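# Slide the door fully open with the Stretch robot

## Task

Push or pull the sliding door until it is completely open and make sure it stays that way. Nothing may be tipped over. Moving the door into its end stop hard enough to slam it, in either direction, counts as failure, and so does the robot toppling or finishing with its base leaning.

## Robot and tools

Robot: a Hello Robot Stretch 4, about 1.6 m tall, with an omni-wheel base (rim no more than 0.23 m from the base origin), a lift on a mast, one arm that telescopes straight ahead, a three-axis wrist and a five-finger hand. There is only one arm, so every argument names joints of that single arm.

Frames: the base frame sits on the floor beneath the base centre, x ahead, y to the left, z up, in metres. The odometry frame is where the base frame was when the scene began; base_odometry reports position there from wheel turns only (slip counts as motion), heading in rad, left positive, -3.142 to 3.142. hand_pose is the hand point in the base frame; the hand point is 0.045 m in front of the palm, its +z along the straight fingers, +y out of the palm, +x across the palm away from the thumb. Printed hand positions can be somewhat wrong.

Tool move: one action per call. base is an object holding one relative command: translate_m (metres, forward positive), strafe_m (metres, left positive), or rotate_rad (radians, counter-clockwise positive); translate_m and strafe_m may be combined into one straight diagonal drive without turning, rotate_rad only alone. Ranges: translate_m and strafe_m -2 to 2, rotate_rad -3.2 to 3.2. These are offsets from where the base last reported itself (or, if a move was still running, from where it is when the command arrives). joints is one object of absolute targets by name: lift_m 0 to 1.2 m; arm_m 0 to 0.55 m extension; wrist_yaw_rad -1.134 to 4.276 (0 ahead, positive left, 3.14 folded back); wrist_pitch_rad -1.117 to 4.259 (0 level, 1.57 pointing down); wrist_roll_rad -1.117 to 4.259 (0 palm up, 1.57 palm to the robot's right, 3.14 palm down); hand_little, hand_ring, hand_middle, hand_index, hand_thumb_bend -1 (curled) to +1 (straight); hand_thumb_turn -1 (opposite the fingers) to +1 (beside the palm); hand_force_limit -1 to 1 (closing stops at roughly 0 to 10 N at the fingertip, 15 N for thumb motors); hand_speed -0.96 to 1 (full speed from +0.48). Targets beyond a range are clipped and reported; other bad values get the call refused, unknown keys make it invalid. pace is "slow", "default", "fast" or "max"; speeds can instead cap wrist, lift or arm top speed per joint. contact_limits, 0 (lightest) to 1, only for arm_m, lift_m, translate_m, strafe_m, rotate_rad, and only alongside that same command; default 0.5; a base limit persists until the next base command. {"end_of_arm": "enable_torque"} alone re-powers wrist motors that shut off. cameras picks images (head_camera, head_left_camera, head_right_camera, wrist_camera, or all); blocking false returns quickly while motion continues.

wait(seconds 0 to 10) lets time pass and returns the state, ending early once running moves settle. stop brakes all running motions; braked joints hold and may keep pressing. zoom_image takes camera and region [x0, y0, x1, y1] in pixels of that camera's latest image, at most 504 each way. show_instructions displays the reference pages. finished_scene(scene) ends the current scene and cannot be reversed; the door must remain open without help.

Reading results: "move" says done or the worst status. Statuses: off_target (resting away from target, maybe still pushing), contact_stop (something resisted; that motion goes slack), time_out, limit_stop_at_own_body, limit_stop_at_tilt (lean over 6 degrees; lift, arm, wheels go slack), torque_fault (wrist motor limp until enable_torque). An uncommanded stop or a refused call cancels the later move, wait and finished_scene calls in that reply. on_its_own lists what happened without being commanded. lidar_m gives 12 distances in 30-degree sectors, first straight ahead, counting counter-clockwise; "-" means nothing seen or closer than 0.25 m. wrist_depth_mm is a 7x7 grid of depths in mm. base_tilt is in degrees (forward, right), with a few degrees of fixed bias. Compare turned_by_wheels and turned_by_imu: a gap above about 0.1 rad suggests a collision or slipping. motor_effort is percent of maximum with a peak in brackets; servo_current in mA for wrist servos. hand_stopped_by gives little, ring, middle, index, thumb_bend, thumb_turn status; the *_load_n values are fingertip forces in N.

Cautions: open the door steadily at slow pace with low contact limits so it does not crash into its stop; don't shove hard with the hand raised, which may tip the robot. Avoid self-collision: hand over the base with lift below about 0.25, or odd tilt-and-roll combinations with the wrist folded back. Unfold the wrist (it starts folded) before reaching. Do not knock anything over or let parts fall. Use base odometry and the head cameras to confirm the door is fully open before finishing.

Each tool is called after "Emit:" by a JSON object that holds its "name" and its "arguments", one argument or row to a line.

Reference images:

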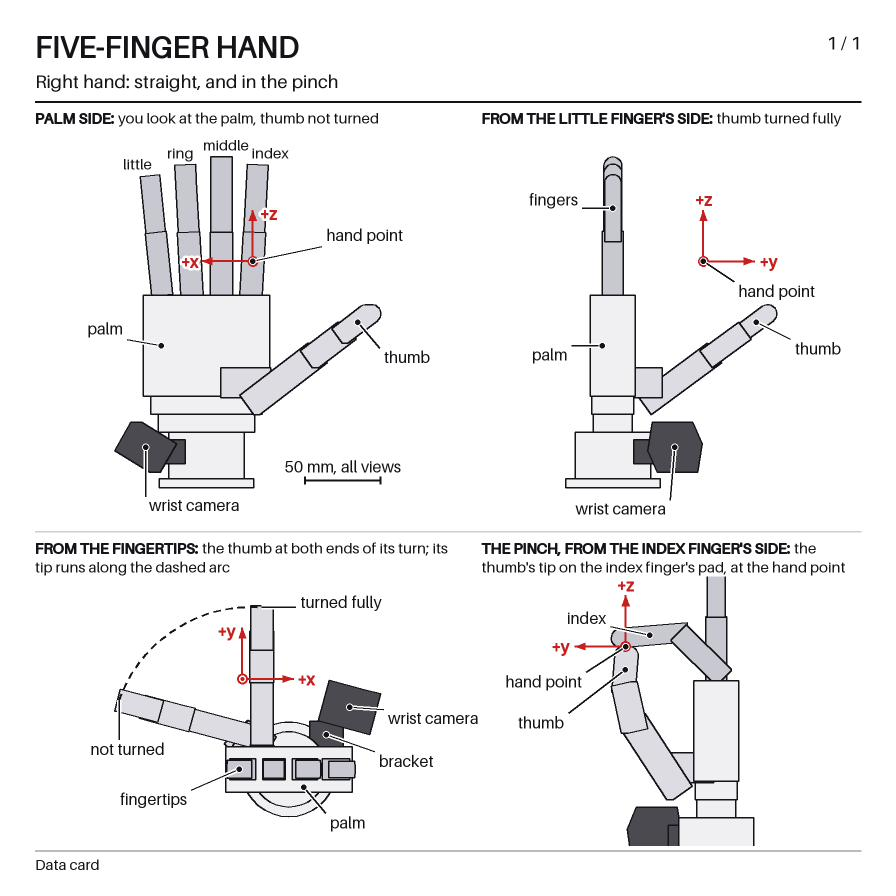

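## Session

Emit:
{"name": "move", "arguments": {

}}

Scene clock: 0.00 s.
base_odometry: x=+0.000 y=+0.000 heading=+0.000
turned_by_wheels: +0.000
turned_by_imu: +0.000
base_tilt: forward=-2.0 right=-1.2
lidar_m: 0.73 0.72 0.82 1.41 1.79 1.68 1.04 0.99 1.04 1.69 1.91 0.99
base_status: not commanded
joint_positions: lift_m=+0.172 arm_m=+0.001 wrist_yaw_rad=+3.179 wrist_pitch_rad=+0.002 wrist_roll_rad=+0.000 hand_little=+1.000 hand_ring=+1.000 hand_middle=+1.000 hand_index=+1.000 hand_thumb_turn=+1.000 hand_thumb_bend=+1.000 hand_force_limit=+0.000 hand_speed=-0.800
joint_status: not commanded
measured_speeds: all 0
hand_stopped_by: target,target,target,target,target,target
little_load_n: 0.0
ring_load_n: 0.0
middle_load_n: 0.0
index_load_n: 0.0
thumb_bend_load_n: 0.0
thumb_turn_load_n: 0.0
motor_effort: lift_m=+20 arm_m=-3 wheel_0=+0 wheel_1=+1 wheel_2=+1
servo_current: wrist_yaw_rad=52 wrist_pitch_rad=33 wrist_roll_rad=33
hand_pose: x=-0.0543 y=+0.1098 z=+0.4102 quat_wxyz=(-0.509, -0.510, +0.491, +0.490) (m; base frame)
wrist_depth_mm: - 137 137 - - - 1756 / - 117 137 - - - 1756 / - 125 151 - - - - / 141 138 204 1182 - - - / 143 - - 1182 1138 - - / 218 1430 1255 185 1160 - - / 216 946 108 105 - - -
pictures: head_camera, head_left_camera, head_right_camera, wrist_camera

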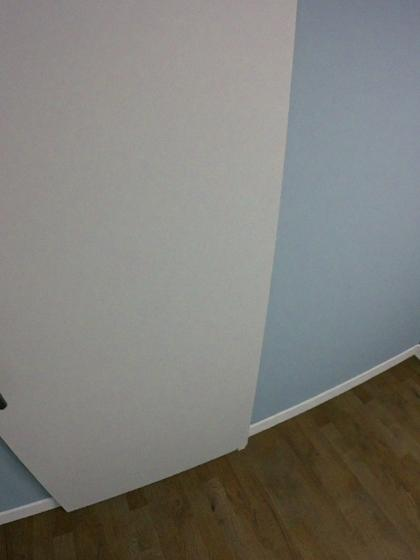

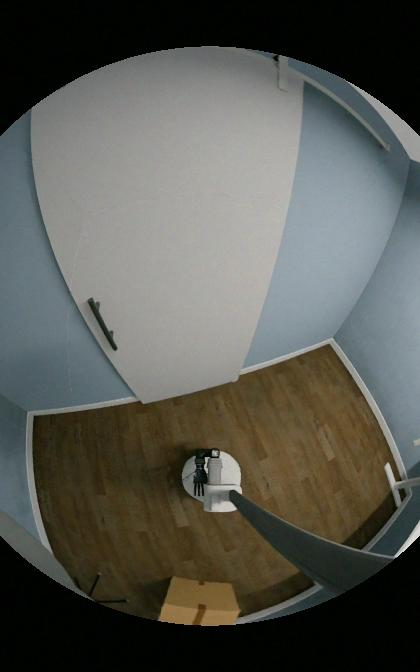

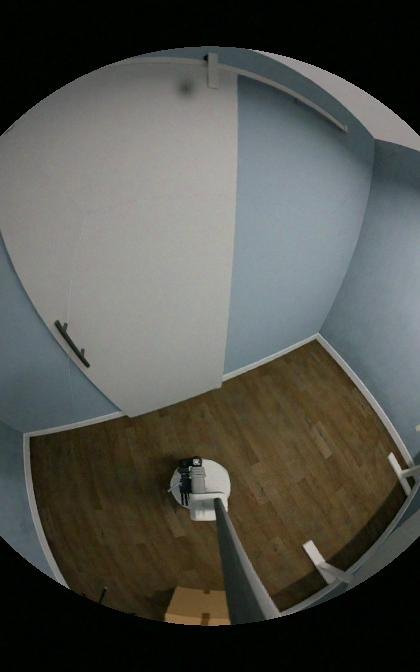

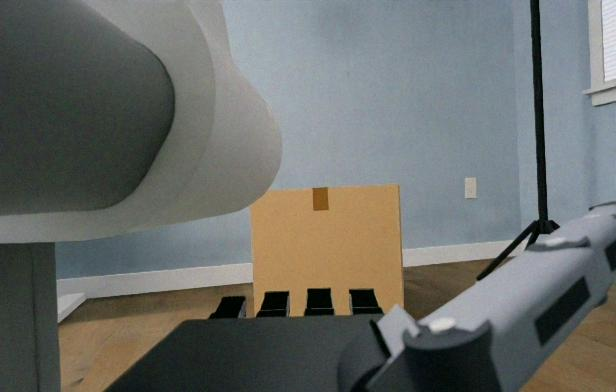

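Emit:
{"name": "move", "arguments": {
  "base": {"rotate_rad": 0.345},
  "joints": {"lift_m": 0.8, "wrist_yaw_rad": 1.57},
  "cameras": ["head_camera", "head_left_camera", "head_right_camera"]
}}

Scene clock: 10.23 s.
move: done
base_odometry: x=+0.000 y=+0.000 heading=+0.344
turned_by_wheels: +0.344
turned_by_imu: +0.344
base_tilt: forward=-1.8 right=-1.2
lidar_m: 0.70 0.71 1.13 1.81 1.69 1.05 1.08 1.02 1.34 1.91 1.15 0.77
base_status: done
joint_positions: lift_m=+0.800 arm_m=+0.001 wrist_yaw_rad=+1.573 wrist_pitch_rad=+0.002 wrist_roll_rad=+0.000 hand_little=+1.000 hand_ring=+1.000 hand_middle=+1.000 hand_index=+1.000 hand_thumb_turn=+1.000 hand_thumb_bend=+1.000 hand_force_limit=+0.000 hand_speed=-0.800
joint_status: all done
measured_speeds: all 0
hand_stopped_by: target,target,target,target,target,target
little_load_n: 0.0
ring_load_n: 0.0
middle_load_n: 0.0
index_load_n: 0.0
thumb_bend_load_n: 0.0
thumb_turn_load_n: 0.0
motor_effort: lift_m=+23(26) arm_m=-1(2) wheel_0=-4(10) wheel_1=-4(9) wheel_2=-2(8)
servo_current: wrist_yaw_rad=52(124) wrist_pitch_rad=33(46) wrist_roll_rad=33(46)
hand_pose: x=+0.2894 y=+0.2218 z=+1.0376 quat_wxyz=(-0.001, -0.001, +0.708, +0.706) (m; base frame)
wrist_depth_mm: 1808 1708 - - - - - / 1808 1708 - - - - - / 1708 1756 - - - - - / 1756 1756 - - - - - / 1756 1756 - - - - - / - - 139 136 - - - / - - 108 105 - - -
pictures: head_camera, head_left_camera, head_right_camera

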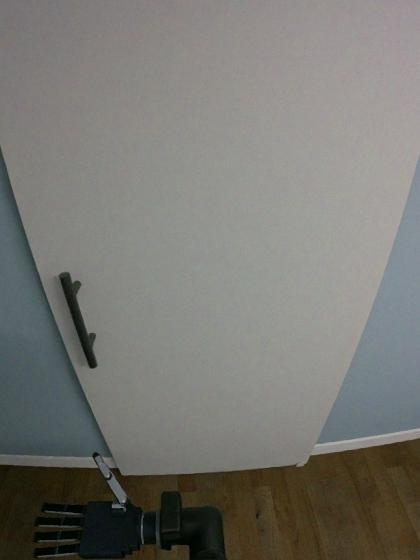

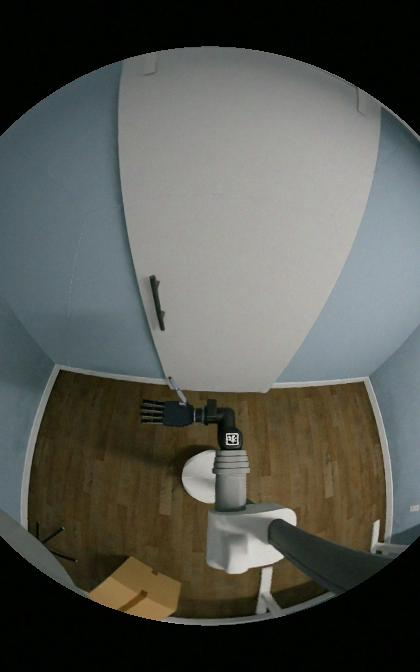

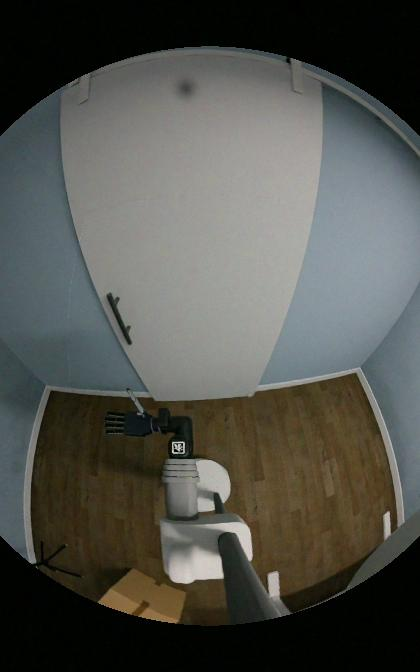

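Emit:
{"name": "move", "arguments": {
  "joints": {"wrist_yaw_rad": 0, "wrist_roll_rad": 3.14, "hand_speed": 0.3, "hand_force_limit": 0.3, "hand_little": -1, "hand_ring": -1, "hand_middle": -1, "hand_index": -1}
}}

Scene clock: 16.03 s.
move: done
base_odometry: x=+0.000 y=+0.000 heading=+0.344
turned_by_wheels: +0.000
turned_by_imu: +0.002
base_tilt: forward=-1.8 right=-1.1
lidar_m: 0.72 0.70 1.15 1.77 1.70 1.05 1.08 1.00 1.33 1.91 1.15 0.77
base_status: not commanded
joint_positions: lift_m=+0.800 arm_m=+0.001 wrist_yaw_rad=+0.003 wrist_pitch_rad=+0.002 wrist_roll_rad=+3.138 hand_little=-1.000 hand_ring=-1.000 hand_middle=-1.000 hand_index=-1.000 hand_thumb_turn=+1.000 hand_thumb_bend=+1.000 hand_force_limit=+0.300 hand_speed=+0.300
joint_status: all done
measured_speeds: all 0
hand_stopped_by: target,target,target,target,target,target
little_load_n: 0.0
ring_load_n: 0.0
middle_load_n: 0.0
index_load_n: 0.0
thumb_bend_load_n: 0.0
thumb_turn_load_n: 0.0
motor_effort: lift_m=+23(23) arm_m=-2(3) wheel_0=-4(4) wheel_1=-4(5) wheel_2=-2(2)
servo_current: wrist_yaw_rad=52(130) wrist_pitch_rad=33(46) wrist_roll_rad=39(98)
hand_pose: x=+0.3930 y=-0.0562 z=+0.9171 quat_wxyz=(-0.499, +0.502, -0.499, +0.500) (m; base frame)
wrist_depth_mm: - - - - - - - / - - - - - - - / - - - - - - - / - - - 110 - - - / - - 127 129 119 - - / - - 145 143 143 - - / - - 108 106 - - -
pictures: none

Emit:
{"name": "move", "arguments": {
  "base": {"strafe_m": 0.51},
  "joints": {"lift_m": 0.86}
}}

Emit:
{"name": "move", "arguments": {
  "joints": {"arm_m": 0.31},
  "contact_limits": {"arm_m": 0.1},
  "pace": "slow",
  "cameras": ["head_camera"]
}}

Scene clock: 19.40 s.
move: done
base_odometry: x=-0.172 y=+0.480 heading=+0.344
turned_by_wheels: +0.000
turned_by_imu: +0.000
base_tilt: forward=-1.8 right=-1.1
lidar_m: 0.74 0.81 1.11 1.28 1.31 1.30 0.90 1.15 1.34 2.43 1.08 0.70
base_status: done
joint_positions: lift_m=+0.860 arm_m=+0.001 wrist_yaw_rad=+0.003 wrist_pitch_rad=+0.002 wrist_roll_rad=+3.138 hand_little=-1.000 hand_ring=-1.000 hand_middle=-1.000 hand_index=-1.000 hand_thumb_turn=+1.000 hand_thumb_bend=+1.000 hand_force_limit=+0.300 hand_speed=+0.300
joint_status: all done
measured_speeds: all 0
hand_stopped_by: target,target,target,target,target,target
little_load_n: 0.0
ring_load_n: 0.0
middle_load_n: 0.0
index_load_n: 0.0
thumb_bend_load_n: 0.0
thumb_turn_load_n: 0.0
motor_effort: lift_m=+22(26) arm_m=-3(3) wheel_0=-2(13) wheel_1=+3(13) wheel_2=+0(2)
servo_current: wrist_yaw_rad=39(72) wrist_pitch_rad=33(46) wrist_roll_rad=39(46)
hand_pose: x=+0.3930 y=-0.0562 z=+0.9772 quat_wxyz=(-0.499, +0.502, -0.499, +0.500) (m; base frame)
wrist_depth_mm: - - - - - - - / - - - - - - - / - - - - - - - / - - 445 110 - - - / - - 127 129 119 - - / - - 145 143 144 - - / - - 108 106 - - -
pictures: none

Scene clock: 23.77 s.
move: done
base_odometry: x=-0.172 y=+0.480 heading=+0.344
turned_by_wheels: +0.000
turned_by_imu: +0.002
base_tilt: forward=-1.8 right=-1.1
lidar_m: 0.74 0.82 1.15 1.28 1.31 1.31 0.88 1.14 1.34 2.42 1.06 0.69
base_status: not commanded
joint_positions: lift_m=+0.860 arm_m=+0.310 wrist_yaw_rad=+0.003 wrist_pitch_rad=+0.002 wrist_roll_rad=+3.138 hand_little=-1.000 hand_ring=-1.000 hand_middle=-1.000 hand_index=-1.000 hand_thumb_turn=+1.000 hand_thumb_bend=+1.000 hand_force_limit=+0.300 hand_speed=+0.300
joint_status: all done
measured_speeds: all 0
hand_stopped_by: target,target,target,target,target,target
little_load_n: 0.0
ring_load_n: 0.0
middle_load_n: 0.0
index_load_n: 0.0
thumb_bend_load_n: 0.0
thumb_turn_load_n: 0.0
motor_effort: lift_m=+22(22) arm_m=+5(10) wheel_0=-2(2) wheel_1=+3(3) wheel_2=+0(0)
servo_current: wrist_yaw_rad=39(72) wrist_pitch_rad=33(46) wrist_roll_rad=39(46)
contact_limits: arm_m 0.1
hand_pose: x=+0.7022 y=-0.0562 z=+0.9772 quat_wxyz=(-0.499, +0.502, -0.499, +0.500) (m; base frame)
wrist_depth_mm: 216 216 215 - - - - / 213 214 213 - - - - / 213 213 212 - - - - / 198 211 211 115 - - - / 209 209 127 129 119 - - / 208 208 146 143 143 - - / 206 206 108 105 - - -
pictures: head_camera

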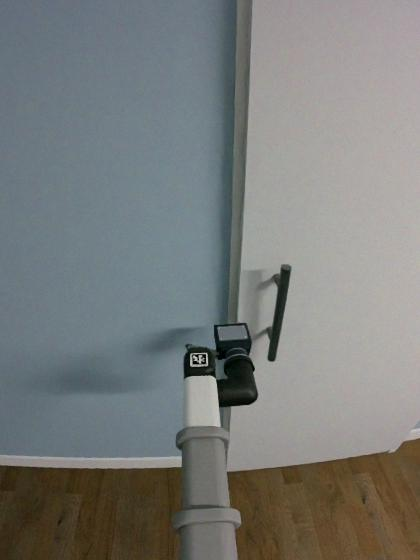

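Emit:
{"name": "move", "arguments": {
  "joints": {"arm_m": 0.325},
  "contact_limits": {"arm_m": 0.1},
  "pace": "slow"
}}

Emit:
{"name": "move", "arguments": {
  "base": {"strafe_m": -0.16},
  "pace": "slow",
  "cameras": ["head_camera"]
}}

Scene clock: 25.40 s.
move: done
base_odometry: x=-0.172 y=+0.480 heading=+0.344
turned_by_wheels: +0.000
turned_by_imu: +0.001
base_tilt: forward=-1.9 right=-1.2
lidar_m: 0.74 0.81 1.10 1.27 1.32 1.29 0.89 1.13 1.34 2.44 1.05 0.70
base_status: not commanded
joint_positions: lift_m=+0.860 arm_m=+0.325 wrist_yaw_rad=+0.003 wrist_pitch_rad=+0.002 wrist_roll_rad=+3.138 hand_little=-1.000 hand_ring=-1.000 hand_middle=-1.000 hand_index=-1.000 hand_thumb_turn=+1.000 hand_thumb_bend=+1.000 hand_force_limit=+0.300 hand_speed=+0.300
joint_status: all done
measured_speeds: all 0
hand_stopped_by: target,target,target,target,target,target
little_load_n: -0.5
ring_load_n: 0.0
middle_load_n: 0.0
index_load_n: 0.0
thumb_bend_load_n: 0.0
thumb_turn_load_n: 0.0
motor_effort: lift_m=+22(22) arm_m=+6(12) wheel_0=-2(3) wheel_1=+3(3) wheel_2=+0(0)
servo_current: wrist_yaw_rad=46(85) wrist_pitch_rad=33(46) wrist_roll_rad=39(46)
contact_limits: arm_m 0.1
hand_pose: x=+0.7172 y=-0.0562 z=+0.9772 quat_wxyz=(-0.499, +0.502, -0.499, +0.500) (m; base frame)
wrist_depth_mm: 200 200 200 - - - - / 199 199 199 - - - - / 197 197 198 - - - - / 195 196 196 110 - - - / 195 195 127 129 119 - - / 193 193 145 143 143 - - / 192 192 108 105 - - -
pictures: none

Scene clock: 28.17 s.
move: done
base_odometry: x=-0.118 y=+0.330 heading=+0.344
turned_by_wheels: +0.000
turned_by_imu: +0.002
base_tilt: forward=-1.9 right=-1.1
lidar_m: 0.68 0.83 1.14 1.45 1.50 0.95 0.93 1.17 1.34 2.27 1.05 0.76
base_status: done
joint_positions: lift_m=+0.860 arm_m=+0.325 wrist_yaw_rad=+0.003 wrist_pitch_rad=+0.002 wrist_roll_rad=+3.138 hand_little=-1.000 hand_ring=-1.000 hand_middle=-1.000 hand_index=-1.000 hand_thumb_turn=+1.000 hand_thumb_bend=+1.000 hand_force_limit=+0.300 hand_speed=+0.300
joint_status: not commanded
measured_speeds: all 0
hand_stopped_by: target,target,target,target,target,target
little_load_n: 0.0
ring_load_n: 0.0
middle_load_n: 0.0
index_load_n: 0.0
thumb_bend_load_n: 0.0
thumb_turn_load_n: -0.5
motor_effort: lift_m=+22(22) arm_m=+4(6) wheel_0=+4(27) wheel_1=-5(10) wheel_2=+0(9)
servo_current: wrist_yaw_rad=26(65) wrist_pitch_rad=33(46) wrist_roll_rad=39(46)
contact_limits: arm_m 0.1
hand_pose: x=+0.7173 y=-0.0562 z=+0.9772 quat_wxyz=(-0.499, +0.502, -0.499, +0.500) (m; base frame)
wrist_depth_mm: 132 199 200 199 - 244 - / 132 198 198 198 - 242 - / 130 196 197 196 - 241 - / 129 195 195 118 253 238 - / 128 195 128 129 145 236 - / 128 192 145 143 144 - - / 192 130 108 106 - - -
pictures: head_camera

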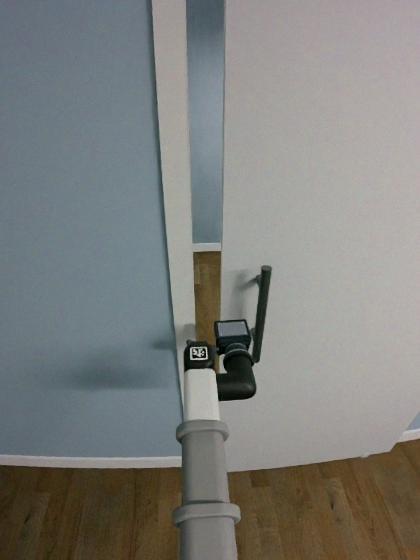

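Emit:
{"name": "move", "arguments": {
  "base": {"strafe_m": -0.55},
  "pace": "slow",
  "cameras": ["head_right_camera"]
}}

Scene clock: 35.13 s.
move: done
base_odometry: x=+0.068 y=-0.188 heading=+0.344
turned_by_wheels: +0.000
turned_by_imu: +0.008
base_tilt: forward=-1.8 right=-1.2
lidar_m: 0.69 0.96 1.15 2.01 1.80 1.15 0.94 0.98 1.36 1.71 1.06 0.77
base_status: done
joint_positions: lift_m=+0.860 arm_m=+0.325 wrist_yaw_rad=+0.003 wrist_pitch_rad=+0.002 wrist_roll_rad=+3.138 hand_little=-1.000 hand_ring=-1.000 hand_middle=-1.000 hand_index=-1.000 hand_thumb_turn=+1.000 hand_thumb_bend=+1.000 hand_force_limit=+0.300 hand_speed=+0.300
joint_status: not commanded
measured_speeds: all 0
hand_stopped_by: target,target,target,target,target,target
little_load_n: -0.5
ring_load_n: 0.0
middle_load_n: 0.0
index_load_n: 0.5
thumb_bend_load_n: 0.0
thumb_turn_load_n: -0.5
motor_effort: lift_m=+22(22) arm_m=+4(5) wheel_0=+6(29) wheel_1=-5(10) wheel_2=+1(6)
servo_current: wrist_yaw_rad=39(72) wrist_pitch_rad=46(52) wrist_roll_rad=33(52)
contact_limits: arm_m 0.1
hand_pose: x=+0.7173 y=-0.0562 z=+0.9772 quat_wxyz=(-0.499, +0.502, -0.499, +0.500) (m; base frame)
wrist_depth_mm: 199 129 198 200 1808 - - / 198 130 198 198 - - - / 196 132 196 196 - - - / 195 129 194 195 195 - - / 193 128 127 129 119 - - / 192 126 145 143 143 - - / 190 123 108 105 - - -
pictures: head_right_camera

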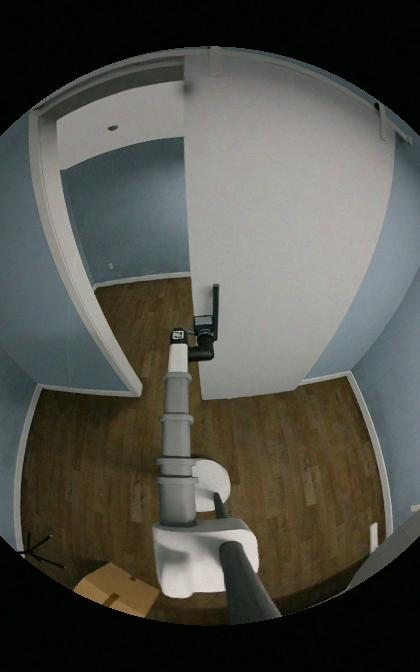

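Emit:
{"name": "move", "arguments": {
  "base": {"strafe_m": -0.1},
  "pace": "slow",
  "contact_limits": {"strafe_m": 0.3}
}}

Emit:
{"name": "move", "arguments": {
  "base": {"strafe_m": -0.04},
  "pace": "slow",
  "contact_limits": {"strafe_m": 0.3}
}}

Emit:
{"name": "move", "arguments": {
  "base": {"strafe_m": -0.04},
  "pace": "slow",
  "contact_limits": {"strafe_m": 0.3}
}}

Emit:
{"name": "move", "arguments": {
  "base": {"strafe_m": -0.04},
  "pace": "slow",
  "contact_limits": {"strafe_m": 0.3},
  "cameras": ["head_right_camera"]
}}

Scene clock: 37.87 s.
move: done
base_odometry: x=+0.102 y=-0.282 heading=+0.345
turned_by_wheels: +0.000
turned_by_imu: +0.002
base_tilt: forward=-1.8 right=-1.2
lidar_m: 0.69 1.02 1.13 2.09 1.27 1.19 0.93 0.96 1.33 1.61 1.07 0.74
base_status: done
joint_positions: lift_m=+0.860 arm_m=+0.325 wrist_yaw_rad=+0.003 wrist_pitch_rad=+0.002 wrist_roll_rad=+3.138 hand_little=-1.000 hand_ring=-1.000 hand_middle=-1.000 hand_index=-1.000 hand_thumb_turn=+1.000 hand_thumb_bend=+1.000 hand_force_limit=+0.300 hand_speed=+0.300
joint_status: not commanded
measured_speeds: all 0
hand_stopped_by: target,target,target,target,target,target
little_load_n: 0.0
ring_load_n: 0.0
middle_load_n: 0.0
index_load_n: 0.0
thumb_bend_load_n: 0.0
thumb_turn_load_n: 0.0
motor_effort: lift_m=+22(22) arm_m=+4(5) wheel_0=+8(20) wheel_1=-4(9) wheel_2=+2(4)
servo_current: wrist_yaw_rad=65(65) wrist_pitch_rad=33(52) wrist_roll_rad=39(46)
contact_limits: arm_m 0.1; strafe_m 0.3
hand_pose: x=+0.7173 y=-0.0562 z=+0.9772 quat_wxyz=(-0.499, +0.502, -0.499, +0.500) (m; base frame)
wrist_depth_mm: 198 129 199 200 1863 - - / 197 130 198 198 - - - / 195 132 196 196 - - - / 195 128 195 195 196 - - / 192 128 127 129 119 - - / 191 126 145 143 143 - - / 190 123 108 105 - - -
pictures: none

Scene clock: 39.33 s.
move: done
base_odometry: x=+0.115 y=-0.319 heading=+0.345
turned_by_wheels: +0.000
turned_by_imu: +0.001
base_tilt: forward=-1.8 right=-1.1
lidar_m: 0.67 1.03 1.12 2.13 1.27 1.22 0.94 0.97 1.31 1.57 1.06 0.75
base_status: done
joint_positions: lift_m=+0.860 arm_m=+0.325 wrist_yaw_rad=+0.003 wrist_pitch_rad=+0.002 wrist_roll_rad=+3.138 hand_little=-1.000 hand_ring=-1.000 hand_middle=-1.000 hand_index=-1.000 hand_thumb_turn=+1.000 hand_thumb_bend=+1.000 hand_force_limit=+0.300 hand_speed=+0.300
joint_status: not commanded
measured_speeds: all 0
hand_stopped_by: target,target,target,target,target,target
little_load_n: 0.0
ring_load_n: 0.0
middle_load_n: 0.0
index_load_n: 0.0
thumb_bend_load_n: 0.0
thumb_turn_load_n: 0.0
motor_effort: lift_m=+22(22) arm_m=+4(5) wheel_0=+6(21) wheel_1=-5(8) wheel_2=+1(3)
servo_current: wrist_yaw_rad=39(65) wrist_pitch_rad=33(52) wrist_roll_rad=33(46)
contact_limits: arm_m 0.1; strafe_m 0.3
hand_pose: x=+0.7173 y=-0.0562 z=+0.9772 quat_wxyz=(-0.499, +0.502, -0.499, +0.500) (m; base frame)
wrist_depth_mm: 200 130 200 199 - - - / 198 129 198 198 - - - / 197 - 196 196 - - - / 195 127 195 195 - - - / 194 128 128 129 119 - - / 193 127 145 143 144 - - / 191 123 108 105 - - -
pictures: none

Scene clock: 40.80 s.
move: done
base_odometry: x=+0.129 y=-0.356 heading=+0.345
turned_by_wheels: +0.000
turned_by_imu: +0.001
base_tilt: forward=-1.8 right=-1.1
lidar_m: 0.68 1.07 1.15 2.18 1.29 1.23 0.92 0.97 1.38 1.54 1.06 0.75
base_status: done
joint_positions: lift_m=+0.860 arm_m=+0.325 wrist_yaw_rad=+0.003 wrist_pitch_rad=+0.002 wrist_roll_rad=+3.138 hand_little=-1.000 hand_ring=-1.000 hand_middle=-1.000 hand_index=-1.000 hand_thumb_turn=+1.000 hand_thumb_bend=+1.000 hand_force_limit=+0.300 hand_speed=+0.300
joint_status: not commanded
measured_speeds: all 0
hand_stopped_by: target,target,target,target,target,target
little_load_n: 0.0
ring_load_n: 0.0
middle_load_n: 0.0
index_load_n: 0.0
thumb_bend_load_n: 0.0
thumb_turn_load_n: 0.0
motor_effort: lift_m=+22(22) arm_m=+4(5) wheel_0=+4(21) wheel_1=-6(8) wheel_2=+1(4)
servo_current: wrist_yaw_rad=65(72) wrist_pitch_rad=33(39) wrist_roll_rad=33(46)
contact_limits: arm_m 0.1; strafe_m 0.3
hand_pose: x=+0.7173 y=-0.0562 z=+0.9772 quat_wxyz=(-0.499, +0.502, -0.499, +0.500) (m; base frame)
wrist_depth_mm: 129 143 198 198 - - - / 128 196 196 196 - - - / 126 195 195 195 - - - / 126 184 193 194 - - - / 125 138 128 129 120 - - / 124 190 145 143 144 - - / 190 129 108 105 - - -
pictures: none

Scene clock: 42.27 s.
move: done
base_odometry: x=+0.142 y=-0.394 heading=+0.345
turned_by_wheels: +0.000
turned_by_imu: +0.001
base_tilt: forward=-1.9 right=-1.2
lidar_m: 0.67 1.11 1.12 2.23 1.32 1.26 0.91 0.98 1.37 1.49 1.04 0.76
base_status: done
joint_positions: lift_m=+0.860 arm_m=+0.325 wrist_yaw_rad=+0.003 wrist_pitch_rad=+0.002 wrist_roll_rad=+3.138 hand_little=-1.000 hand_ring=-1.000 hand_middle=-1.000 hand_index=-1.000 hand_thumb_turn=+1.000 hand_thumb_bend=+1.000 hand_force_limit=+0.300 hand_speed=+0.300
joint_status: not commanded
measured_speeds: all 0
hand_stopped_by: target,target,target,target,target,target
little_load_n: 0.0
ring_load_n: 0.0
middle_load_n: 0.0
index_load_n: 0.0
thumb_bend_load_n: 0.0
thumb_turn_load_n: -0.5
motor_effort: lift_m=+22(22) arm_m=+4(5) wheel_0=+6(18) wheel_1=-5(10) wheel_2=+2(5)
servo_current: wrist_yaw_rad=52(65) wrist_pitch_rad=20(39) wrist_roll_rad=39(46)
contact_limits: arm_m 0.1; strafe_m 0.3
hand_pose: x=+0.7173 y=-0.0562 z=+0.9772 quat_wxyz=(-0.499, +0.502, -0.499, +0.500) (m; base frame)
wrist_depth_mm: 196 127 196 197 1863 - - / 195 126 195 195 - - - / 194 129 194 194 - - - / 193 125 193 193 193 - - / 191 123 127 129 119 - - / 189 123 145 143 144 - - / 188 121 108 106 - - -
pictures: head_right_camera

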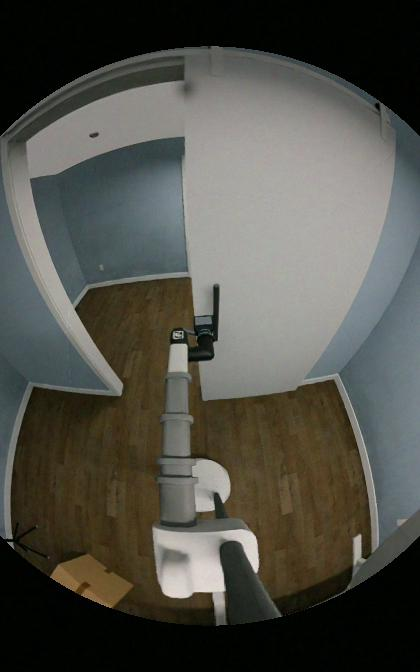

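Emit:
{"name": "move", "arguments": {
  "base": {"strafe_m": -0.05},
  "pace": "slow",
  "contact_limits": {"strafe_m": 0.3}
}}

Emit:
{"name": "move", "arguments": {
  "base": {"strafe_m": -0.05},
  "pace": "slow",
  "contact_limits": {"strafe_m": 0.3}
}}

Emit:
{"name": "move", "arguments": {
  "base": {"strafe_m": -0.05},
  "pace": "slow",
  "contact_limits": {"strafe_m": 0.3},
  "cameras": ["head_right_camera"]
}}

Scene clock: 43.73 s.
move: contact_stop
base_odometry: x=+0.148 y=-0.415 heading=+0.380
turned_by_wheels: +0.035
turned_by_imu: +0.036
base_tilt: forward=-2.0 right=-1.2
lidar_m: 0.67 1.12 1.19 2.24 1.32 1.26 0.89 1.00 1.42 1.48 1.01 0.75
base_status: strafe_m contact_stop (by the wheels' count: -0.022 of -0.050)
joint_positions: lift_m=+0.860 arm_m=+0.325 wrist_yaw_rad=+0.003 wrist_pitch_rad=+0.002 wrist_roll_rad=+3.138 hand_little=-1.000 hand_ring=-1.000 hand_middle=-1.000 hand_index=-1.000 hand_thumb_turn=+1.000 hand_thumb_bend=+1.000 hand_force_limit=+0.300 hand_speed=+0.300
joint_status: not commanded
measured_speeds: all 0
hand_stopped_by: target,target,target,target,target,target
little_load_n: 0.0
ring_load_n: 0.0
middle_load_n: 0.0
index_load_n: 0.0
thumb_bend_load_n: 0.0
thumb_turn_load_n: -0.5
on_its_own: the wheels are slack since a contact_stop
motor_effort: lift_m=+22(22) arm_m=+4(5) wheel_0=+0(25) wheel_1=+0(8) wheel_2=+0(4)
servo_current: wrist_yaw_rad=33(65) wrist_pitch_rad=39(46) wrist_roll_rad=39(46)
contact_limits: arm_m 0.1; strafe_m 0.3
hand_pose: x=+0.7173 y=-0.0562 z=+0.9772 quat_wxyz=(-0.499, +0.502, -0.499, +0.500) (m; base frame)
wrist_depth_mm: 193 125 196 198 - - - / 191 127 195 196 - - - / 190 137 193 194 - - - / 189 125 191 192 - - - / 187 122 128 129 119 - - / 186 123 146 143 144 - - / 185 120 108 105 - - -
pictures: none

not run: a stop that you did not command came earlier in this reply.

not run: a stop that you did not command came earlier in this reply.

Emit:
{"name": "move", "arguments": {
  "base": {"strafe_m": -0.02},
  "pace": "slow",
  "contact_limits": {"strafe_m": 0.35},
  "cameras": ["head_right_camera"]
}}

Scene clock: 50.70 s.
move: contact_stop
base_odometry: x=+0.154 y=-0.431 heading=+0.401
turned_by_wheels: +0.020
turned_by_imu: +0.023
base_tilt: forward=-1.8 right=-1.1
lidar_m: 0.66 1.13 1.22 2.25 1.30 1.30 0.91 0.99 1.39 1.46 0.96 0.75
base_status: strafe_m contact_stop (by the wheels' count: -0.017 of -0.020)
joint_positions: lift_m=+0.860 arm_m=+0.325 wrist_yaw_rad=+0.003 wrist_pitch_rad=+0.002 wrist_roll_rad=+3.138 hand_little=-1.000 hand_ring=-1.000 hand_middle=-1.000 hand_index=-1.000 hand_thumb_turn=+1.000 hand_thumb_bend=+1.000 hand_force_limit=+0.300 hand_speed=+0.300
joint_status: not commanded
measured_speeds: all 0
hand_stopped_by: target,target,target,target,target,target
little_load_n: 0.0
ring_load_n: 0.0
middle_load_n: 0.0
index_load_n: 0.0
thumb_bend_load_n: 0.0
thumb_turn_load_n: 0.0
on_its_own: the wheels are slack since a contact_stop
motor_effort: lift_m=+22(22) arm_m=+4(5) wheel_0=+0(25) wheel_1=+0(9) wheel_2=+0(6)
servo_current: wrist_yaw_rad=46(65) wrist_pitch_rad=39(39) wrist_roll_rad=33(46)
contact_limits: arm_m 0.1; strafe_m 0.35
hand_pose: x=+0.7173 y=-0.0562 z=+0.9772 quat_wxyz=(-0.499, +0.502, -0.499, +0.500) (m; base frame)
wrist_depth_mm: 189 122 194 196 1808 - - / 188 123 193 195 - - - / 187 121 190 193 - - - / 185 120 189 191 - - - / 183 119 128 129 119 - - / 182 119 146 143 143 - - / 181 117 108 106 - - -
pictures: head_right_camera

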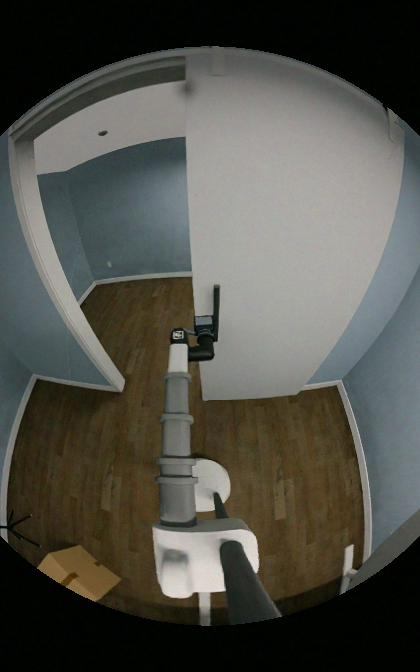

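Emit:
{"name": "move", "arguments": {
  "base": {"strafe_m": 0.06},
  "pace": "slow"
}}

Emit:
{"name": "finished_scene", "arguments": {
  "scene": 1
}}

Scene clock: 52.63 s.
move: done
base_odometry: x=+0.131 y=-0.376 heading=+0.400
turned_by_wheels: +0.000
turned_by_imu: +0.000
base_tilt: forward=-1.9 right=-1.1
lidar_m: 0.71 1.07 1.24 2.19 1.29 1.24 0.91 0.99 1.44 1.52 1.00 0.68
base_status: done
joint_positions: lift_m=+0.860 arm_m=+0.325 wrist_yaw_rad=+0.003 wrist_pitch_rad=+0.002 wrist_roll_rad=+3.138 hand_little=-1.000 hand_ring=-1.000 hand_middle=-1.000 hand_index=-1.000 hand_thumb_turn=+1.000 hand_thumb_bend=+1.000 hand_force_limit=+0.300 hand_speed=+0.300
joint_status: not commanded
measured_speeds: all 0
hand_stopped_by: target,target,target,target,target,target
little_load_n: 0.0
ring_load_n: 0.0
middle_load_n: 0.0
index_load_n: 0.0
thumb_bend_load_n: 0.0
thumb_turn_load_n: -0.5
motor_effort: lift_m=+22(22) arm_m=+5(5) wheel_0=-4(10) wheel_1=+4(9) wheel_2=+0(2)
servo_current: wrist_yaw_rad=46(72) wrist_pitch_rad=39(46) wrist_roll_rad=39(46)
contact_limits: arm_m 0.1
hand_pose: x=+0.7173 y=-0.0562 z=+0.9772 quat_wxyz=(-0.499, +0.502, -0.499, +0.500) (m; base frame)
wrist_depth_mm: 192 195 197 - - - - / 191 193 196 - - - - / 190 192 195 - - - - / 187 191 193 - - - - / 187 189 128 129 119 - - / 186 187 145 144 144 - - / 185 186 108 106 - - -
pictures: none

The scene is finished: the task was done.


## Next scene

The same job, from a new start.

Reference images:

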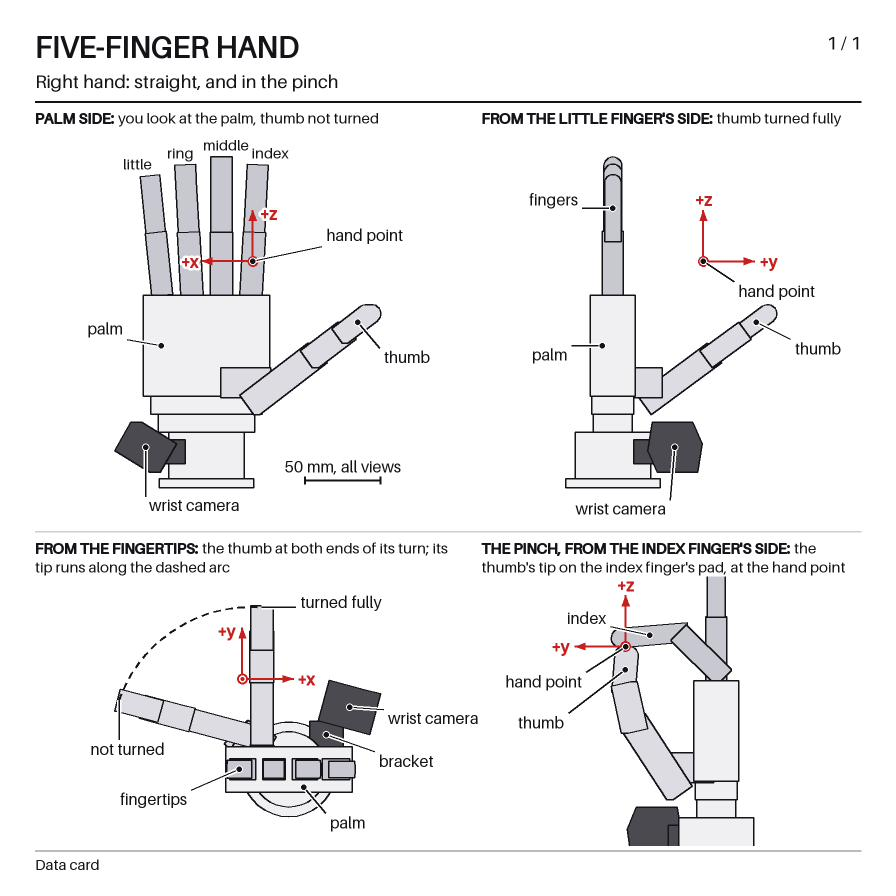

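Emit:
{"name": "move", "arguments": {
  "cameras": ["head_left_camera"]
}}

Scene clock: 0.00 s.
base_odometry: x=+0.000 y=+0.000 heading=+0.000
turned_by_wheels: +0.000
turned_by_imu: +0.000
base_tilt: forward=-1.9 right=-1.1
lidar_m: 0.86 0.74 0.75 0.98 2.08 1.98 1.10 0.92 0.94 1.20 1.62 1.29
base_status: not commanded
joint_positions: lift_m=+0.204 arm_m=+0.001 wrist_yaw_rad=+3.161 wrist_pitch_rad=+0.003 wrist_roll_rad=+0.000 hand_little=+1.000 hand_ring=+1.000 hand_middle=+1.000 hand_index=+1.000 hand_thumb_turn=+1.000 hand_thumb_bend=+1.000 hand_force_limit=+0.000 hand_speed=-0.800
joint_status: not commanded
measured_speeds: all 0
hand_stopped_by: target,target,target,target,target,target
little_load_n: 0.0
ring_load_n: 0.0
middle_load_n: 0.0
index_load_n: 0.0
thumb_bend_load_n: 0.0
thumb_turn_load_n: 0.0
motor_effort: lift_m=+19 arm_m=-4 wheel_0=+0 wheel_1=+0 wheel_2=+1
servo_current: wrist_yaw_rad=46 wrist_pitch_rad=33 wrist_roll_rad=39
hand_pose: x=-0.0523 y=+0.1138 z=+0.4417 quat_wxyz=(-0.504, -0.506, +0.496, +0.494) (m; base frame)
wrist_depth_mm: - 138 - - - - 1808 / - 125 140 - - - 1863 / - 126 158 - - - - / 141 139 208 1537 - - - / 143 - 1182 1205 - - - / 223 1397 1205 184 1366 - - / 222 1025 108 105 - - -
pictures: head_left_camera

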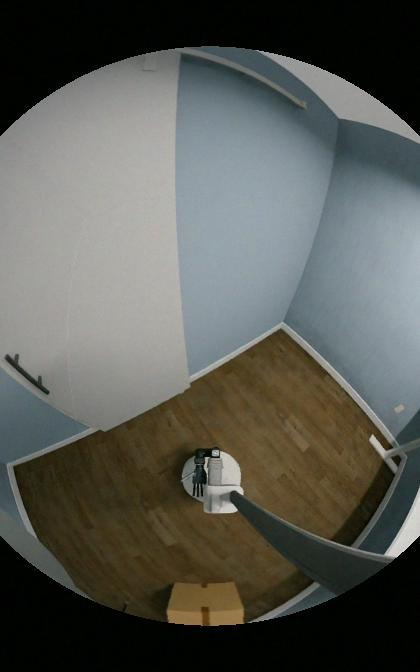

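Emit:
{"name": "move", "arguments": {
  "base": {"rotate_rad": 0.662},
  "joints": {"lift_m": 0.86, "wrist_yaw_rad": 0}
}}

Emit:
{"name": "move", "arguments": {
  "base": {"strafe_m": 0.76},
  "joints": {"wrist_roll_rad": 3.14, "hand_speed": 0.3, "hand_force_limit": 0.3, "hand_little": -1, "hand_ring": -1, "hand_middle": -1, "hand_index": -1}
}}

Emit:
{"name": "move", "arguments": {
  "joints": {"arm_m": 0.3},
  "contact_limits": {"arm_m": 0.1},
  "pace": "slow",
  "cameras": ["head_camera"]
}}

Scene clock: 4.87 s.
move: done
base_odometry: x=+0.000 y=+0.000 heading=+0.661
turned_by_wheels: +0.661
turned_by_imu: +0.657
base_tilt: forward=-1.9 right=-1.2
lidar_m: 0.72 0.77 1.17 2.07 1.13 1.08 0.93 0.97 1.37 1.63 1.12 0.75
base_status: done
joint_positions: lift_m=+0.860 arm_m=+0.001 wrist_yaw_rad=+0.003 wrist_pitch_rad=+0.003 wrist_roll_rad=+0.000 hand_little=+1.000 hand_ring=+1.000 hand_middle=+1.000 hand_index=+1.000 hand_thumb_turn=+1.000 hand_thumb_bend=+1.000 hand_force_limit=+0.000 hand_speed=-0.800
joint_status: all done
measured_speeds: all 0
hand_stopped_by: target,target,target,target,target,target
little_load_n: 0.0
ring_load_n: 0.0
middle_load_n: 0.0
index_load_n: 0.0
thumb_bend_load_n: 0.0
thumb_turn_load_n: 0.0
motor_effort: lift_m=+22(26) arm_m=-5(5) wheel_0=-6(10) wheel_1=-5(10) wheel_2=-3(9)
servo_current: wrist_yaw_rad=46(137) wrist_pitch_rad=46(46) wrist_roll_rad=39(46)
hand_pose: x=+0.3936 y=-0.1177 z=+1.0974 quat_wxyz=(+0.498, +0.500, +0.502, +0.500) (m; base frame)
wrist_depth_mm: - - - - - 544 544 / - - - - - 554 544 / - - - - - 554 544 / - - - - - 549 554 / - - - - - 554 - / - - 139 136 - - - / - - 108 105 - - -
pictures: none

Scene clock: 8.73 s.
move: done
base_odometry: x=-0.466 y=+0.600 heading=+0.661
turned_by_wheels: +0.000
turned_by_imu: -0.001
base_tilt: forward=-1.9 right=-1.3
lidar_m: 0.75 0.85 1.19 1.32 1.36 0.97 0.75 1.22 1.32 2.40 1.07 0.71
base_status: done
joint_positions: lift_m=+0.860 arm_m=+0.001 wrist_yaw_rad=+0.002 wrist_pitch_rad=+0.003 wrist_roll_rad=+3.138 hand_little=-1.000 hand_ring=-1.000 hand_middle=-1.000 hand_index=-1.000 hand_thumb_turn=+1.000 hand_thumb_bend=+1.000 hand_force_limit=+0.300 hand_speed=+0.300
joint_status: all done
measured_speeds: all 0
hand_stopped_by: target,target,target,target,target,target
little_load_n: 0.0
ring_load_n: 0.0
middle_load_n: 0.0
index_load_n: 0.0
thumb_bend_load_n: 0.0
thumb_turn_load_n: 0.0
motor_effort: lift_m=+21(22) arm_m=-4(5) wheel_0=-3(14) wheel_1=+3(12) wheel_2=+0(2)
servo_current: wrist_yaw_rad=39(72) wrist_pitch_rad=52(52) wrist_roll_rad=33(111)
hand_pose: x=+0.3930 y=-0.0563 z=+0.9770 quat_wxyz=(-0.499, +0.502, -0.499, +0.500) (m; base frame)
wrist_depth_mm: - - - - - - - / - - - - - - - / - - - - - - - / - 466 - 110 - - - / - 466 127 129 119 - - / - 462 145 143 143 - - / - - 108 105 - - -
pictures: none

Scene clock: 13.00 s.
move: done
base_odometry: x=-0.466 y=+0.600 heading=+0.661
turned_by_wheels: +0.000
turned_by_imu: +0.002
base_tilt: forward=-1.9 right=-1.2
lidar_m: 0.78 0.86 1.20 1.31 1.35 0.97 0.75 1.22 1.34 2.39 1.05 0.72
base_status: not commanded
joint_positions: lift_m=+0.860 arm_m=+0.300 wrist_yaw_rad=+0.002 wrist_pitch_rad=+0.003 wrist_roll_rad=+3.138 hand_little=-1.000 hand_ring=-1.000 hand_middle=-1.000 hand_index=-1.000 hand_thumb_turn=+1.000 hand_thumb_bend=+1.000 hand_force_limit=+0.300 hand_speed=+0.300
joint_status: all done
measured_speeds: all 0
hand_stopped_by: target,target,target,target,target,target
little_load_n: 0.0
ring_load_n: 0.0
middle_load_n: 0.0
index_load_n: 0.0
thumb_bend_load_n: -0.5
thumb_turn_load_n: -0.5
motor_effort: lift_m=+21(21) arm_m=+6(14) wheel_0=-2(3) wheel_1=+3(3) wheel_2=+0(1)
servo_current: wrist_yaw_rad=46(65) wrist_pitch_rad=33(46) wrist_roll_rad=39(46)
contact_limits: arm_m 0.1
hand_pose: x=+0.6921 y=-0.0563 z=+0.9770 quat_wxyz=(-0.499, +0.502, -0.499, +0.500) (m; base frame)
wrist_depth_mm: 245 246 291 290 - - - / 242 243 289 289 - - - / 240 241 286 287 - - - / 237 240 283 115 - - - / 237 238 127 129 119 - - / 235 236 145 143 144 - - / 234 235 108 105 - - -
pictures: head_camera

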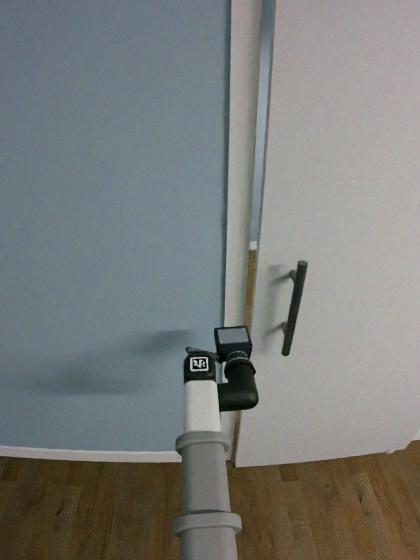

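Emit:
{"name": "move", "arguments": {
  "joints": {"arm_m": 0.34},
  "contact_limits": {"arm_m": 0.1},
  "pace": "slow"
}}

Emit:
{"name": "move", "arguments": {
  "base": {"strafe_m": -0.78},
  "pace": "slow",
  "cameras": ["head_camera"]
}}

Scene clock: 15.50 s.
move: done
base_odometry: x=-0.466 y=+0.600 heading=+0.661
turned_by_wheels: +0.000
turned_by_imu: +0.001
base_tilt: forward=-1.9 right=-1.3
lidar_m: 0.77 0.85 1.19 1.33 1.36 0.99 0.75 1.24 1.32 2.40 1.04 0.71
base_status: not commanded
joint_positions: lift_m=+0.860 arm_m=+0.340 wrist_yaw_rad=+0.002 wrist_pitch_rad=+0.003 wrist_roll_rad=+3.138 hand_little=-1.000 hand_ring=-1.000 hand_middle=-1.000 hand_index=-1.000 hand_thumb_turn=+1.000 hand_thumb_bend=+1.000 hand_force_limit=+0.300 hand_speed=+0.300
joint_status: all done
measured_speeds: all 0
hand_stopped_by: target,target,target,target,target,target
little_load_n: 0.0
ring_load_n: 0.0
middle_load_n: 0.0
index_load_n: 0.0
thumb_bend_load_n: 0.0
thumb_turn_load_n: 0.0
motor_effort: lift_m=+21(21) arm_m=+6(13) wheel_0=-2(3) wheel_1=+3(3) wheel_2=+0(1)
servo_current: wrist_yaw_rad=59(65) wrist_pitch_rad=39(46) wrist_roll_rad=39(46)
contact_limits: arm_m 0.1
hand_pose: x=+0.7321 y=-0.0563 z=+0.9770 quat_wxyz=(-0.499, +0.502, -0.499, +0.500) (m; base frame)
wrist_depth_mm: 203 204 250 - - - - / 202 203 248 248 - - - / 201 202 246 247 - - - / 199 200 244 115 - - - / 198 199 127 129 119 - - / 196 198 145 143 143 - - / 195 195 108 106 - - -
pictures: none

Scene clock: 24.47 s.
move: done
base_odometry: x=+0.013 y=-0.015 heading=+0.661
turned_by_wheels: +0.001
turned_by_imu: +0.012
base_tilt: forward=-1.8 right=-1.2
lidar_m: 0.67 1.01 1.17 2.11 1.12 1.11 0.93 0.97 1.41 1.61 1.04 0.76
base_status: done
joint_positions: lift_m=+0.860 arm_m=+0.340 wrist_yaw_rad=+0.003 wrist_pitch_rad=+0.003 wrist_roll_rad=+3.138 hand_little=-1.000 hand_ring=-1.000 hand_middle=-1.000 hand_index=-1.000 hand_thumb_turn=+1.000 hand_thumb_bend=+1.000 hand_force_limit=+0.300 hand_speed=+0.300
joint_status: not commanded
measured_speeds: all 0
hand_stopped_by: target,target,target,target,target,target
little_load_n: 0.0
ring_load_n: 0.0
middle_load_n: 0.0
index_load_n: 0.0
thumb_bend_load_n: 0.0
thumb_turn_load_n: 0.0
motor_effort: lift_m=+21(21) arm_m=+5(7) wheel_0=+9(28) wheel_1=-3(9) wheel_2=+2(8)
servo_current: wrist_yaw_rad=33(78) wrist_pitch_rad=39(46) wrist_roll_rad=39(46)
contact_limits: arm_m 0.1
hand_pose: x=+0.7322 y=-0.0562 z=+0.9770 quat_wxyz=(-0.499, +0.502, -0.499, +0.499) (m; base frame)
wrist_depth_mm: 182 115 185 186 - - - / 180 113 183 185 - - - / 179 114 182 183 - - - / 178 115 181 181 183 - - / 177 - 128 141 119 - - / 175 111 146 144 143 - - / 174 109 108 106 - - -
pictures: head_camera

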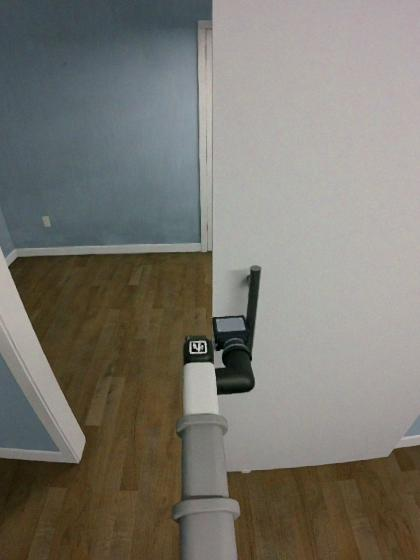

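Emit:
{"name": "move", "arguments": {
  "base": {"strafe_m": -0.09},
  "joints": {"arm_m": 0.325},
  "pace": "slow",
  "contact_limits": {"strafe_m": 0.3}
}}

Emit:
{"name": "move", "arguments": {
  "base": {"strafe_m": -0.06},
  "pace": "slow",
  "contact_limits": {"strafe_m": 0.3}
}}

Emit:
{"name": "move", "arguments": {
  "base": {"strafe_m": -0.06},
  "pace": "slow",
  "contact_limits": {"strafe_m": 0.3}
}}

Scene clock: 26.93 s.
move: done
base_odometry: x=+0.068 y=-0.086 heading=+0.662
turned_by_wheels: +0.001
turned_by_imu: +0.002
base_tilt: forward=-2.0 right=-1.3
lidar_m: 0.68 1.08 1.16 2.19 1.15 1.14 0.90 1.01 1.42 1.52 1.03 0.75
base_status: done
joint_positions: lift_m=+0.860 arm_m=+0.325 wrist_yaw_rad=+0.003 wrist_pitch_rad=+0.003 wrist_roll_rad=+3.138 hand_little=-1.000 hand_ring=-1.000 hand_middle=-1.000 hand_index=-1.000 hand_thumb_turn=+1.000 hand_thumb_bend=+1.000 hand_force_limit=+0.300 hand_speed=+0.300
joint_status: all done
measured_speeds: all 0
hand_stopped_by: target,target,target,target,target,target
little_load_n: 0.0
ring_load_n: 0.0
middle_load_n: 0.0
index_load_n: 0.0
thumb_bend_load_n: 0.0
thumb_turn_load_n: 0.0
motor_effort: lift_m=+21(21) arm_m=-6(12) wheel_0=+9(21) wheel_1=-3(7) wheel_2=+2(7)
servo_current: wrist_yaw_rad=46(72) wrist_pitch_rad=39(46) wrist_roll_rad=39(46)
contact_limits: strafe_m 0.3
hand_pose: x=+0.7174 y=-0.0562 z=+0.9770 quat_wxyz=(-0.499, +0.502, -0.499, +0.499) (m; base frame)
wrist_depth_mm: 194 126 197 198 1921 - - / 193 125 195 196 - - - / 191 126 193 195 - - - / 189 124 192 193 - - - / 189 123 127 129 119 - - / 187 122 145 143 143 - - / 185 120 108 105 - - -
pictures: none

Scene clock: 28.67 s.
move: done
base_odometry: x=+0.104 y=-0.133 heading=+0.664
turned_by_wheels: +0.002
turned_by_imu: +0.003
base_tilt: forward=-2.0 right=-1.1
lidar_m: 0.67 1.11 1.13 2.26 1.21 1.18 0.92 1.00 1.41 1.46 0.98 0.76
base_status: done
joint_positions: lift_m=+0.860 arm_m=+0.325 wrist_yaw_rad=+0.003 wrist_pitch_rad=+0.003 wrist_roll_rad=+3.138 hand_little=-1.000 hand_ring=-1.000 hand_middle=-1.000 hand_index=-1.000 hand_thumb_turn=+1.000 hand_thumb_bend=+1.000 hand_force_limit=+0.300 hand_speed=+0.300
joint_status: not commanded
measured_speeds: all 0
hand_stopped_by: target,target,target,target,target,target
little_load_n: 0.0
ring_load_n: 0.0
middle_load_n: 0.0
index_load_n: 0.0
thumb_bend_load_n: 0.0
thumb_turn_load_n: -0.5
motor_effort: lift_m=+21(21) arm_m=-3(6) wheel_0=+20(20) wheel_1=+1(6) wheel_2=+2(3)
servo_current: wrist_yaw_rad=52(85) wrist_pitch_rad=26(46) wrist_roll_rad=39(46)
contact_limits: strafe_m 0.3
hand_pose: x=+0.7173 y=-0.0561 z=+0.9770 quat_wxyz=(-0.499, +0.503, -0.499, +0.499) (m; base frame)
wrist_depth_mm: 190 123 195 196 1863 - - / 189 123 193 196 - - - / 187 122 191 193 - - - / 185 120 190 191 - - - / 184 119 127 129 119 - - / 183 120 145 143 144 - - / 182 119 108 106 - - -
pictures: none

Scene clock: 29.47 s.
move: contact_stop
base_odometry: x=+0.109 y=-0.140 heading=+0.691
turned_by_wheels: +0.027
turned_by_imu: +0.027
base_tilt: forward=-1.9 right=-1.3
lidar_m: 0.66 1.15 1.22 2.26 1.21 1.19 0.92 1.00 1.43 1.43 0.99 0.75
base_status: strafe_m contact_stop (by the wheels' count: -0.008 of -0.060)
joint_positions: lift_m=+0.860 arm_m=+0.325 wrist_yaw_rad=+0.002 wrist_pitch_rad=+0.003 wrist_roll_rad=+3.138 hand_little=-1.000 hand_ring=-1.000 hand_middle=-1.000 hand_index=-1.000 hand_thumb_turn=+1.000 hand_thumb_bend=+1.000 hand_force_limit=+0.300 hand_speed=+0.300
joint_status: not commanded
measured_speeds: all 0
hand_stopped_by: target,target,target,target,target,target
little_load_n: 0.0
ring_load_n: 0.0
middle_load_n: 0.0
index_load_n: 0.0
thumb_bend_load_n: 0.0
thumb_turn_load_n: 0.0
on_its_own: the wheels are slack since a contact_stop
motor_effort: lift_m=+21(21) arm_m=+2(4) wheel_0=+0(27) wheel_1=+0(2) wheel_2=+0(6)
servo_current: wrist_yaw_rad=39(78) wrist_pitch_rad=33(46) wrist_roll_rad=39(39)
contact_limits: strafe_m 0.3
hand_pose: x=+0.7173 y=-0.0563 z=+0.9770 quat_wxyz=(-0.499, +0.502, -0.499, +0.499) (m; base frame)
wrist_depth_mm: 189 122 193 196 1863 - - / 187 123 192 195 - - - / 186 122 190 193 - - - / 185 120 189 190 - - - / 183 119 128 129 119 - - / 182 120 146 143 144 - - / 181 119 108 106 - - -
pictures: none

Emit:
{"name": "move", "arguments": {
  "base": {"strafe_m": 0.05},
  "pace": "slow"
}}

Emit:
{"name": "finished_scene", "arguments": {
  "scene": 2
}}

Scene clock: 31.27 s.
move: done
base_odometry: x=+0.077 y=-0.102 heading=+0.691
turned_by_wheels: +0.000
turned_by_imu: +0.000
base_tilt: forward=-1.7 right=-1.2
lidar_m: 0.70 1.10 1.21 2.19 1.18 1.16 0.91 1.01 1.44 1.50 1.00 0.68
base_status: done
joint_positions: lift_m=+0.860 arm_m=+0.325 wrist_yaw_rad=+0.002 wrist_pitch_rad=+0.003 wrist_roll_rad=+3.138 hand_little=-1.000 hand_ring=-1.000 hand_middle=-1.000 hand_index=-1.000 hand_thumb_turn=+1.000 hand_thumb_bend=+1.000 hand_force_limit=+0.300 hand_speed=+0.300
joint_status: not commanded
measured_speeds: all 0
hand_stopped_by: target,target,target,target,target,target
little_load_n: 0.0
ring_load_n: 0.0
middle_load_n: 0.0
index_load_n: 0.0
thumb_bend_load_n: 0.0
thumb_turn_load_n: -0.5
motor_effort: lift_m=+21(21) arm_m=+4(4) wheel_0=-7(11) wheel_1=+4(9) wheel_2=+0(1)
servo_current: wrist_yaw_rad=39(72) wrist_pitch_rad=46(46) wrist_roll_rad=33(46)
hand_pose: x=+0.7173 y=-0.0563 z=+0.9770 quat_wxyz=(-0.499, +0.502, -0.499, +0.499) (m; base frame)
wrist_depth_mm: 191 193 197 - - - - / 190 193 195 - - - - / 189 191 193 - - - - / 170 190 191 - - - - / 186 188 128 129 119 - - / 185 187 146 144 144 - - / 183 185 108 105 - - -
pictures: none

The scene is finished: the task was done.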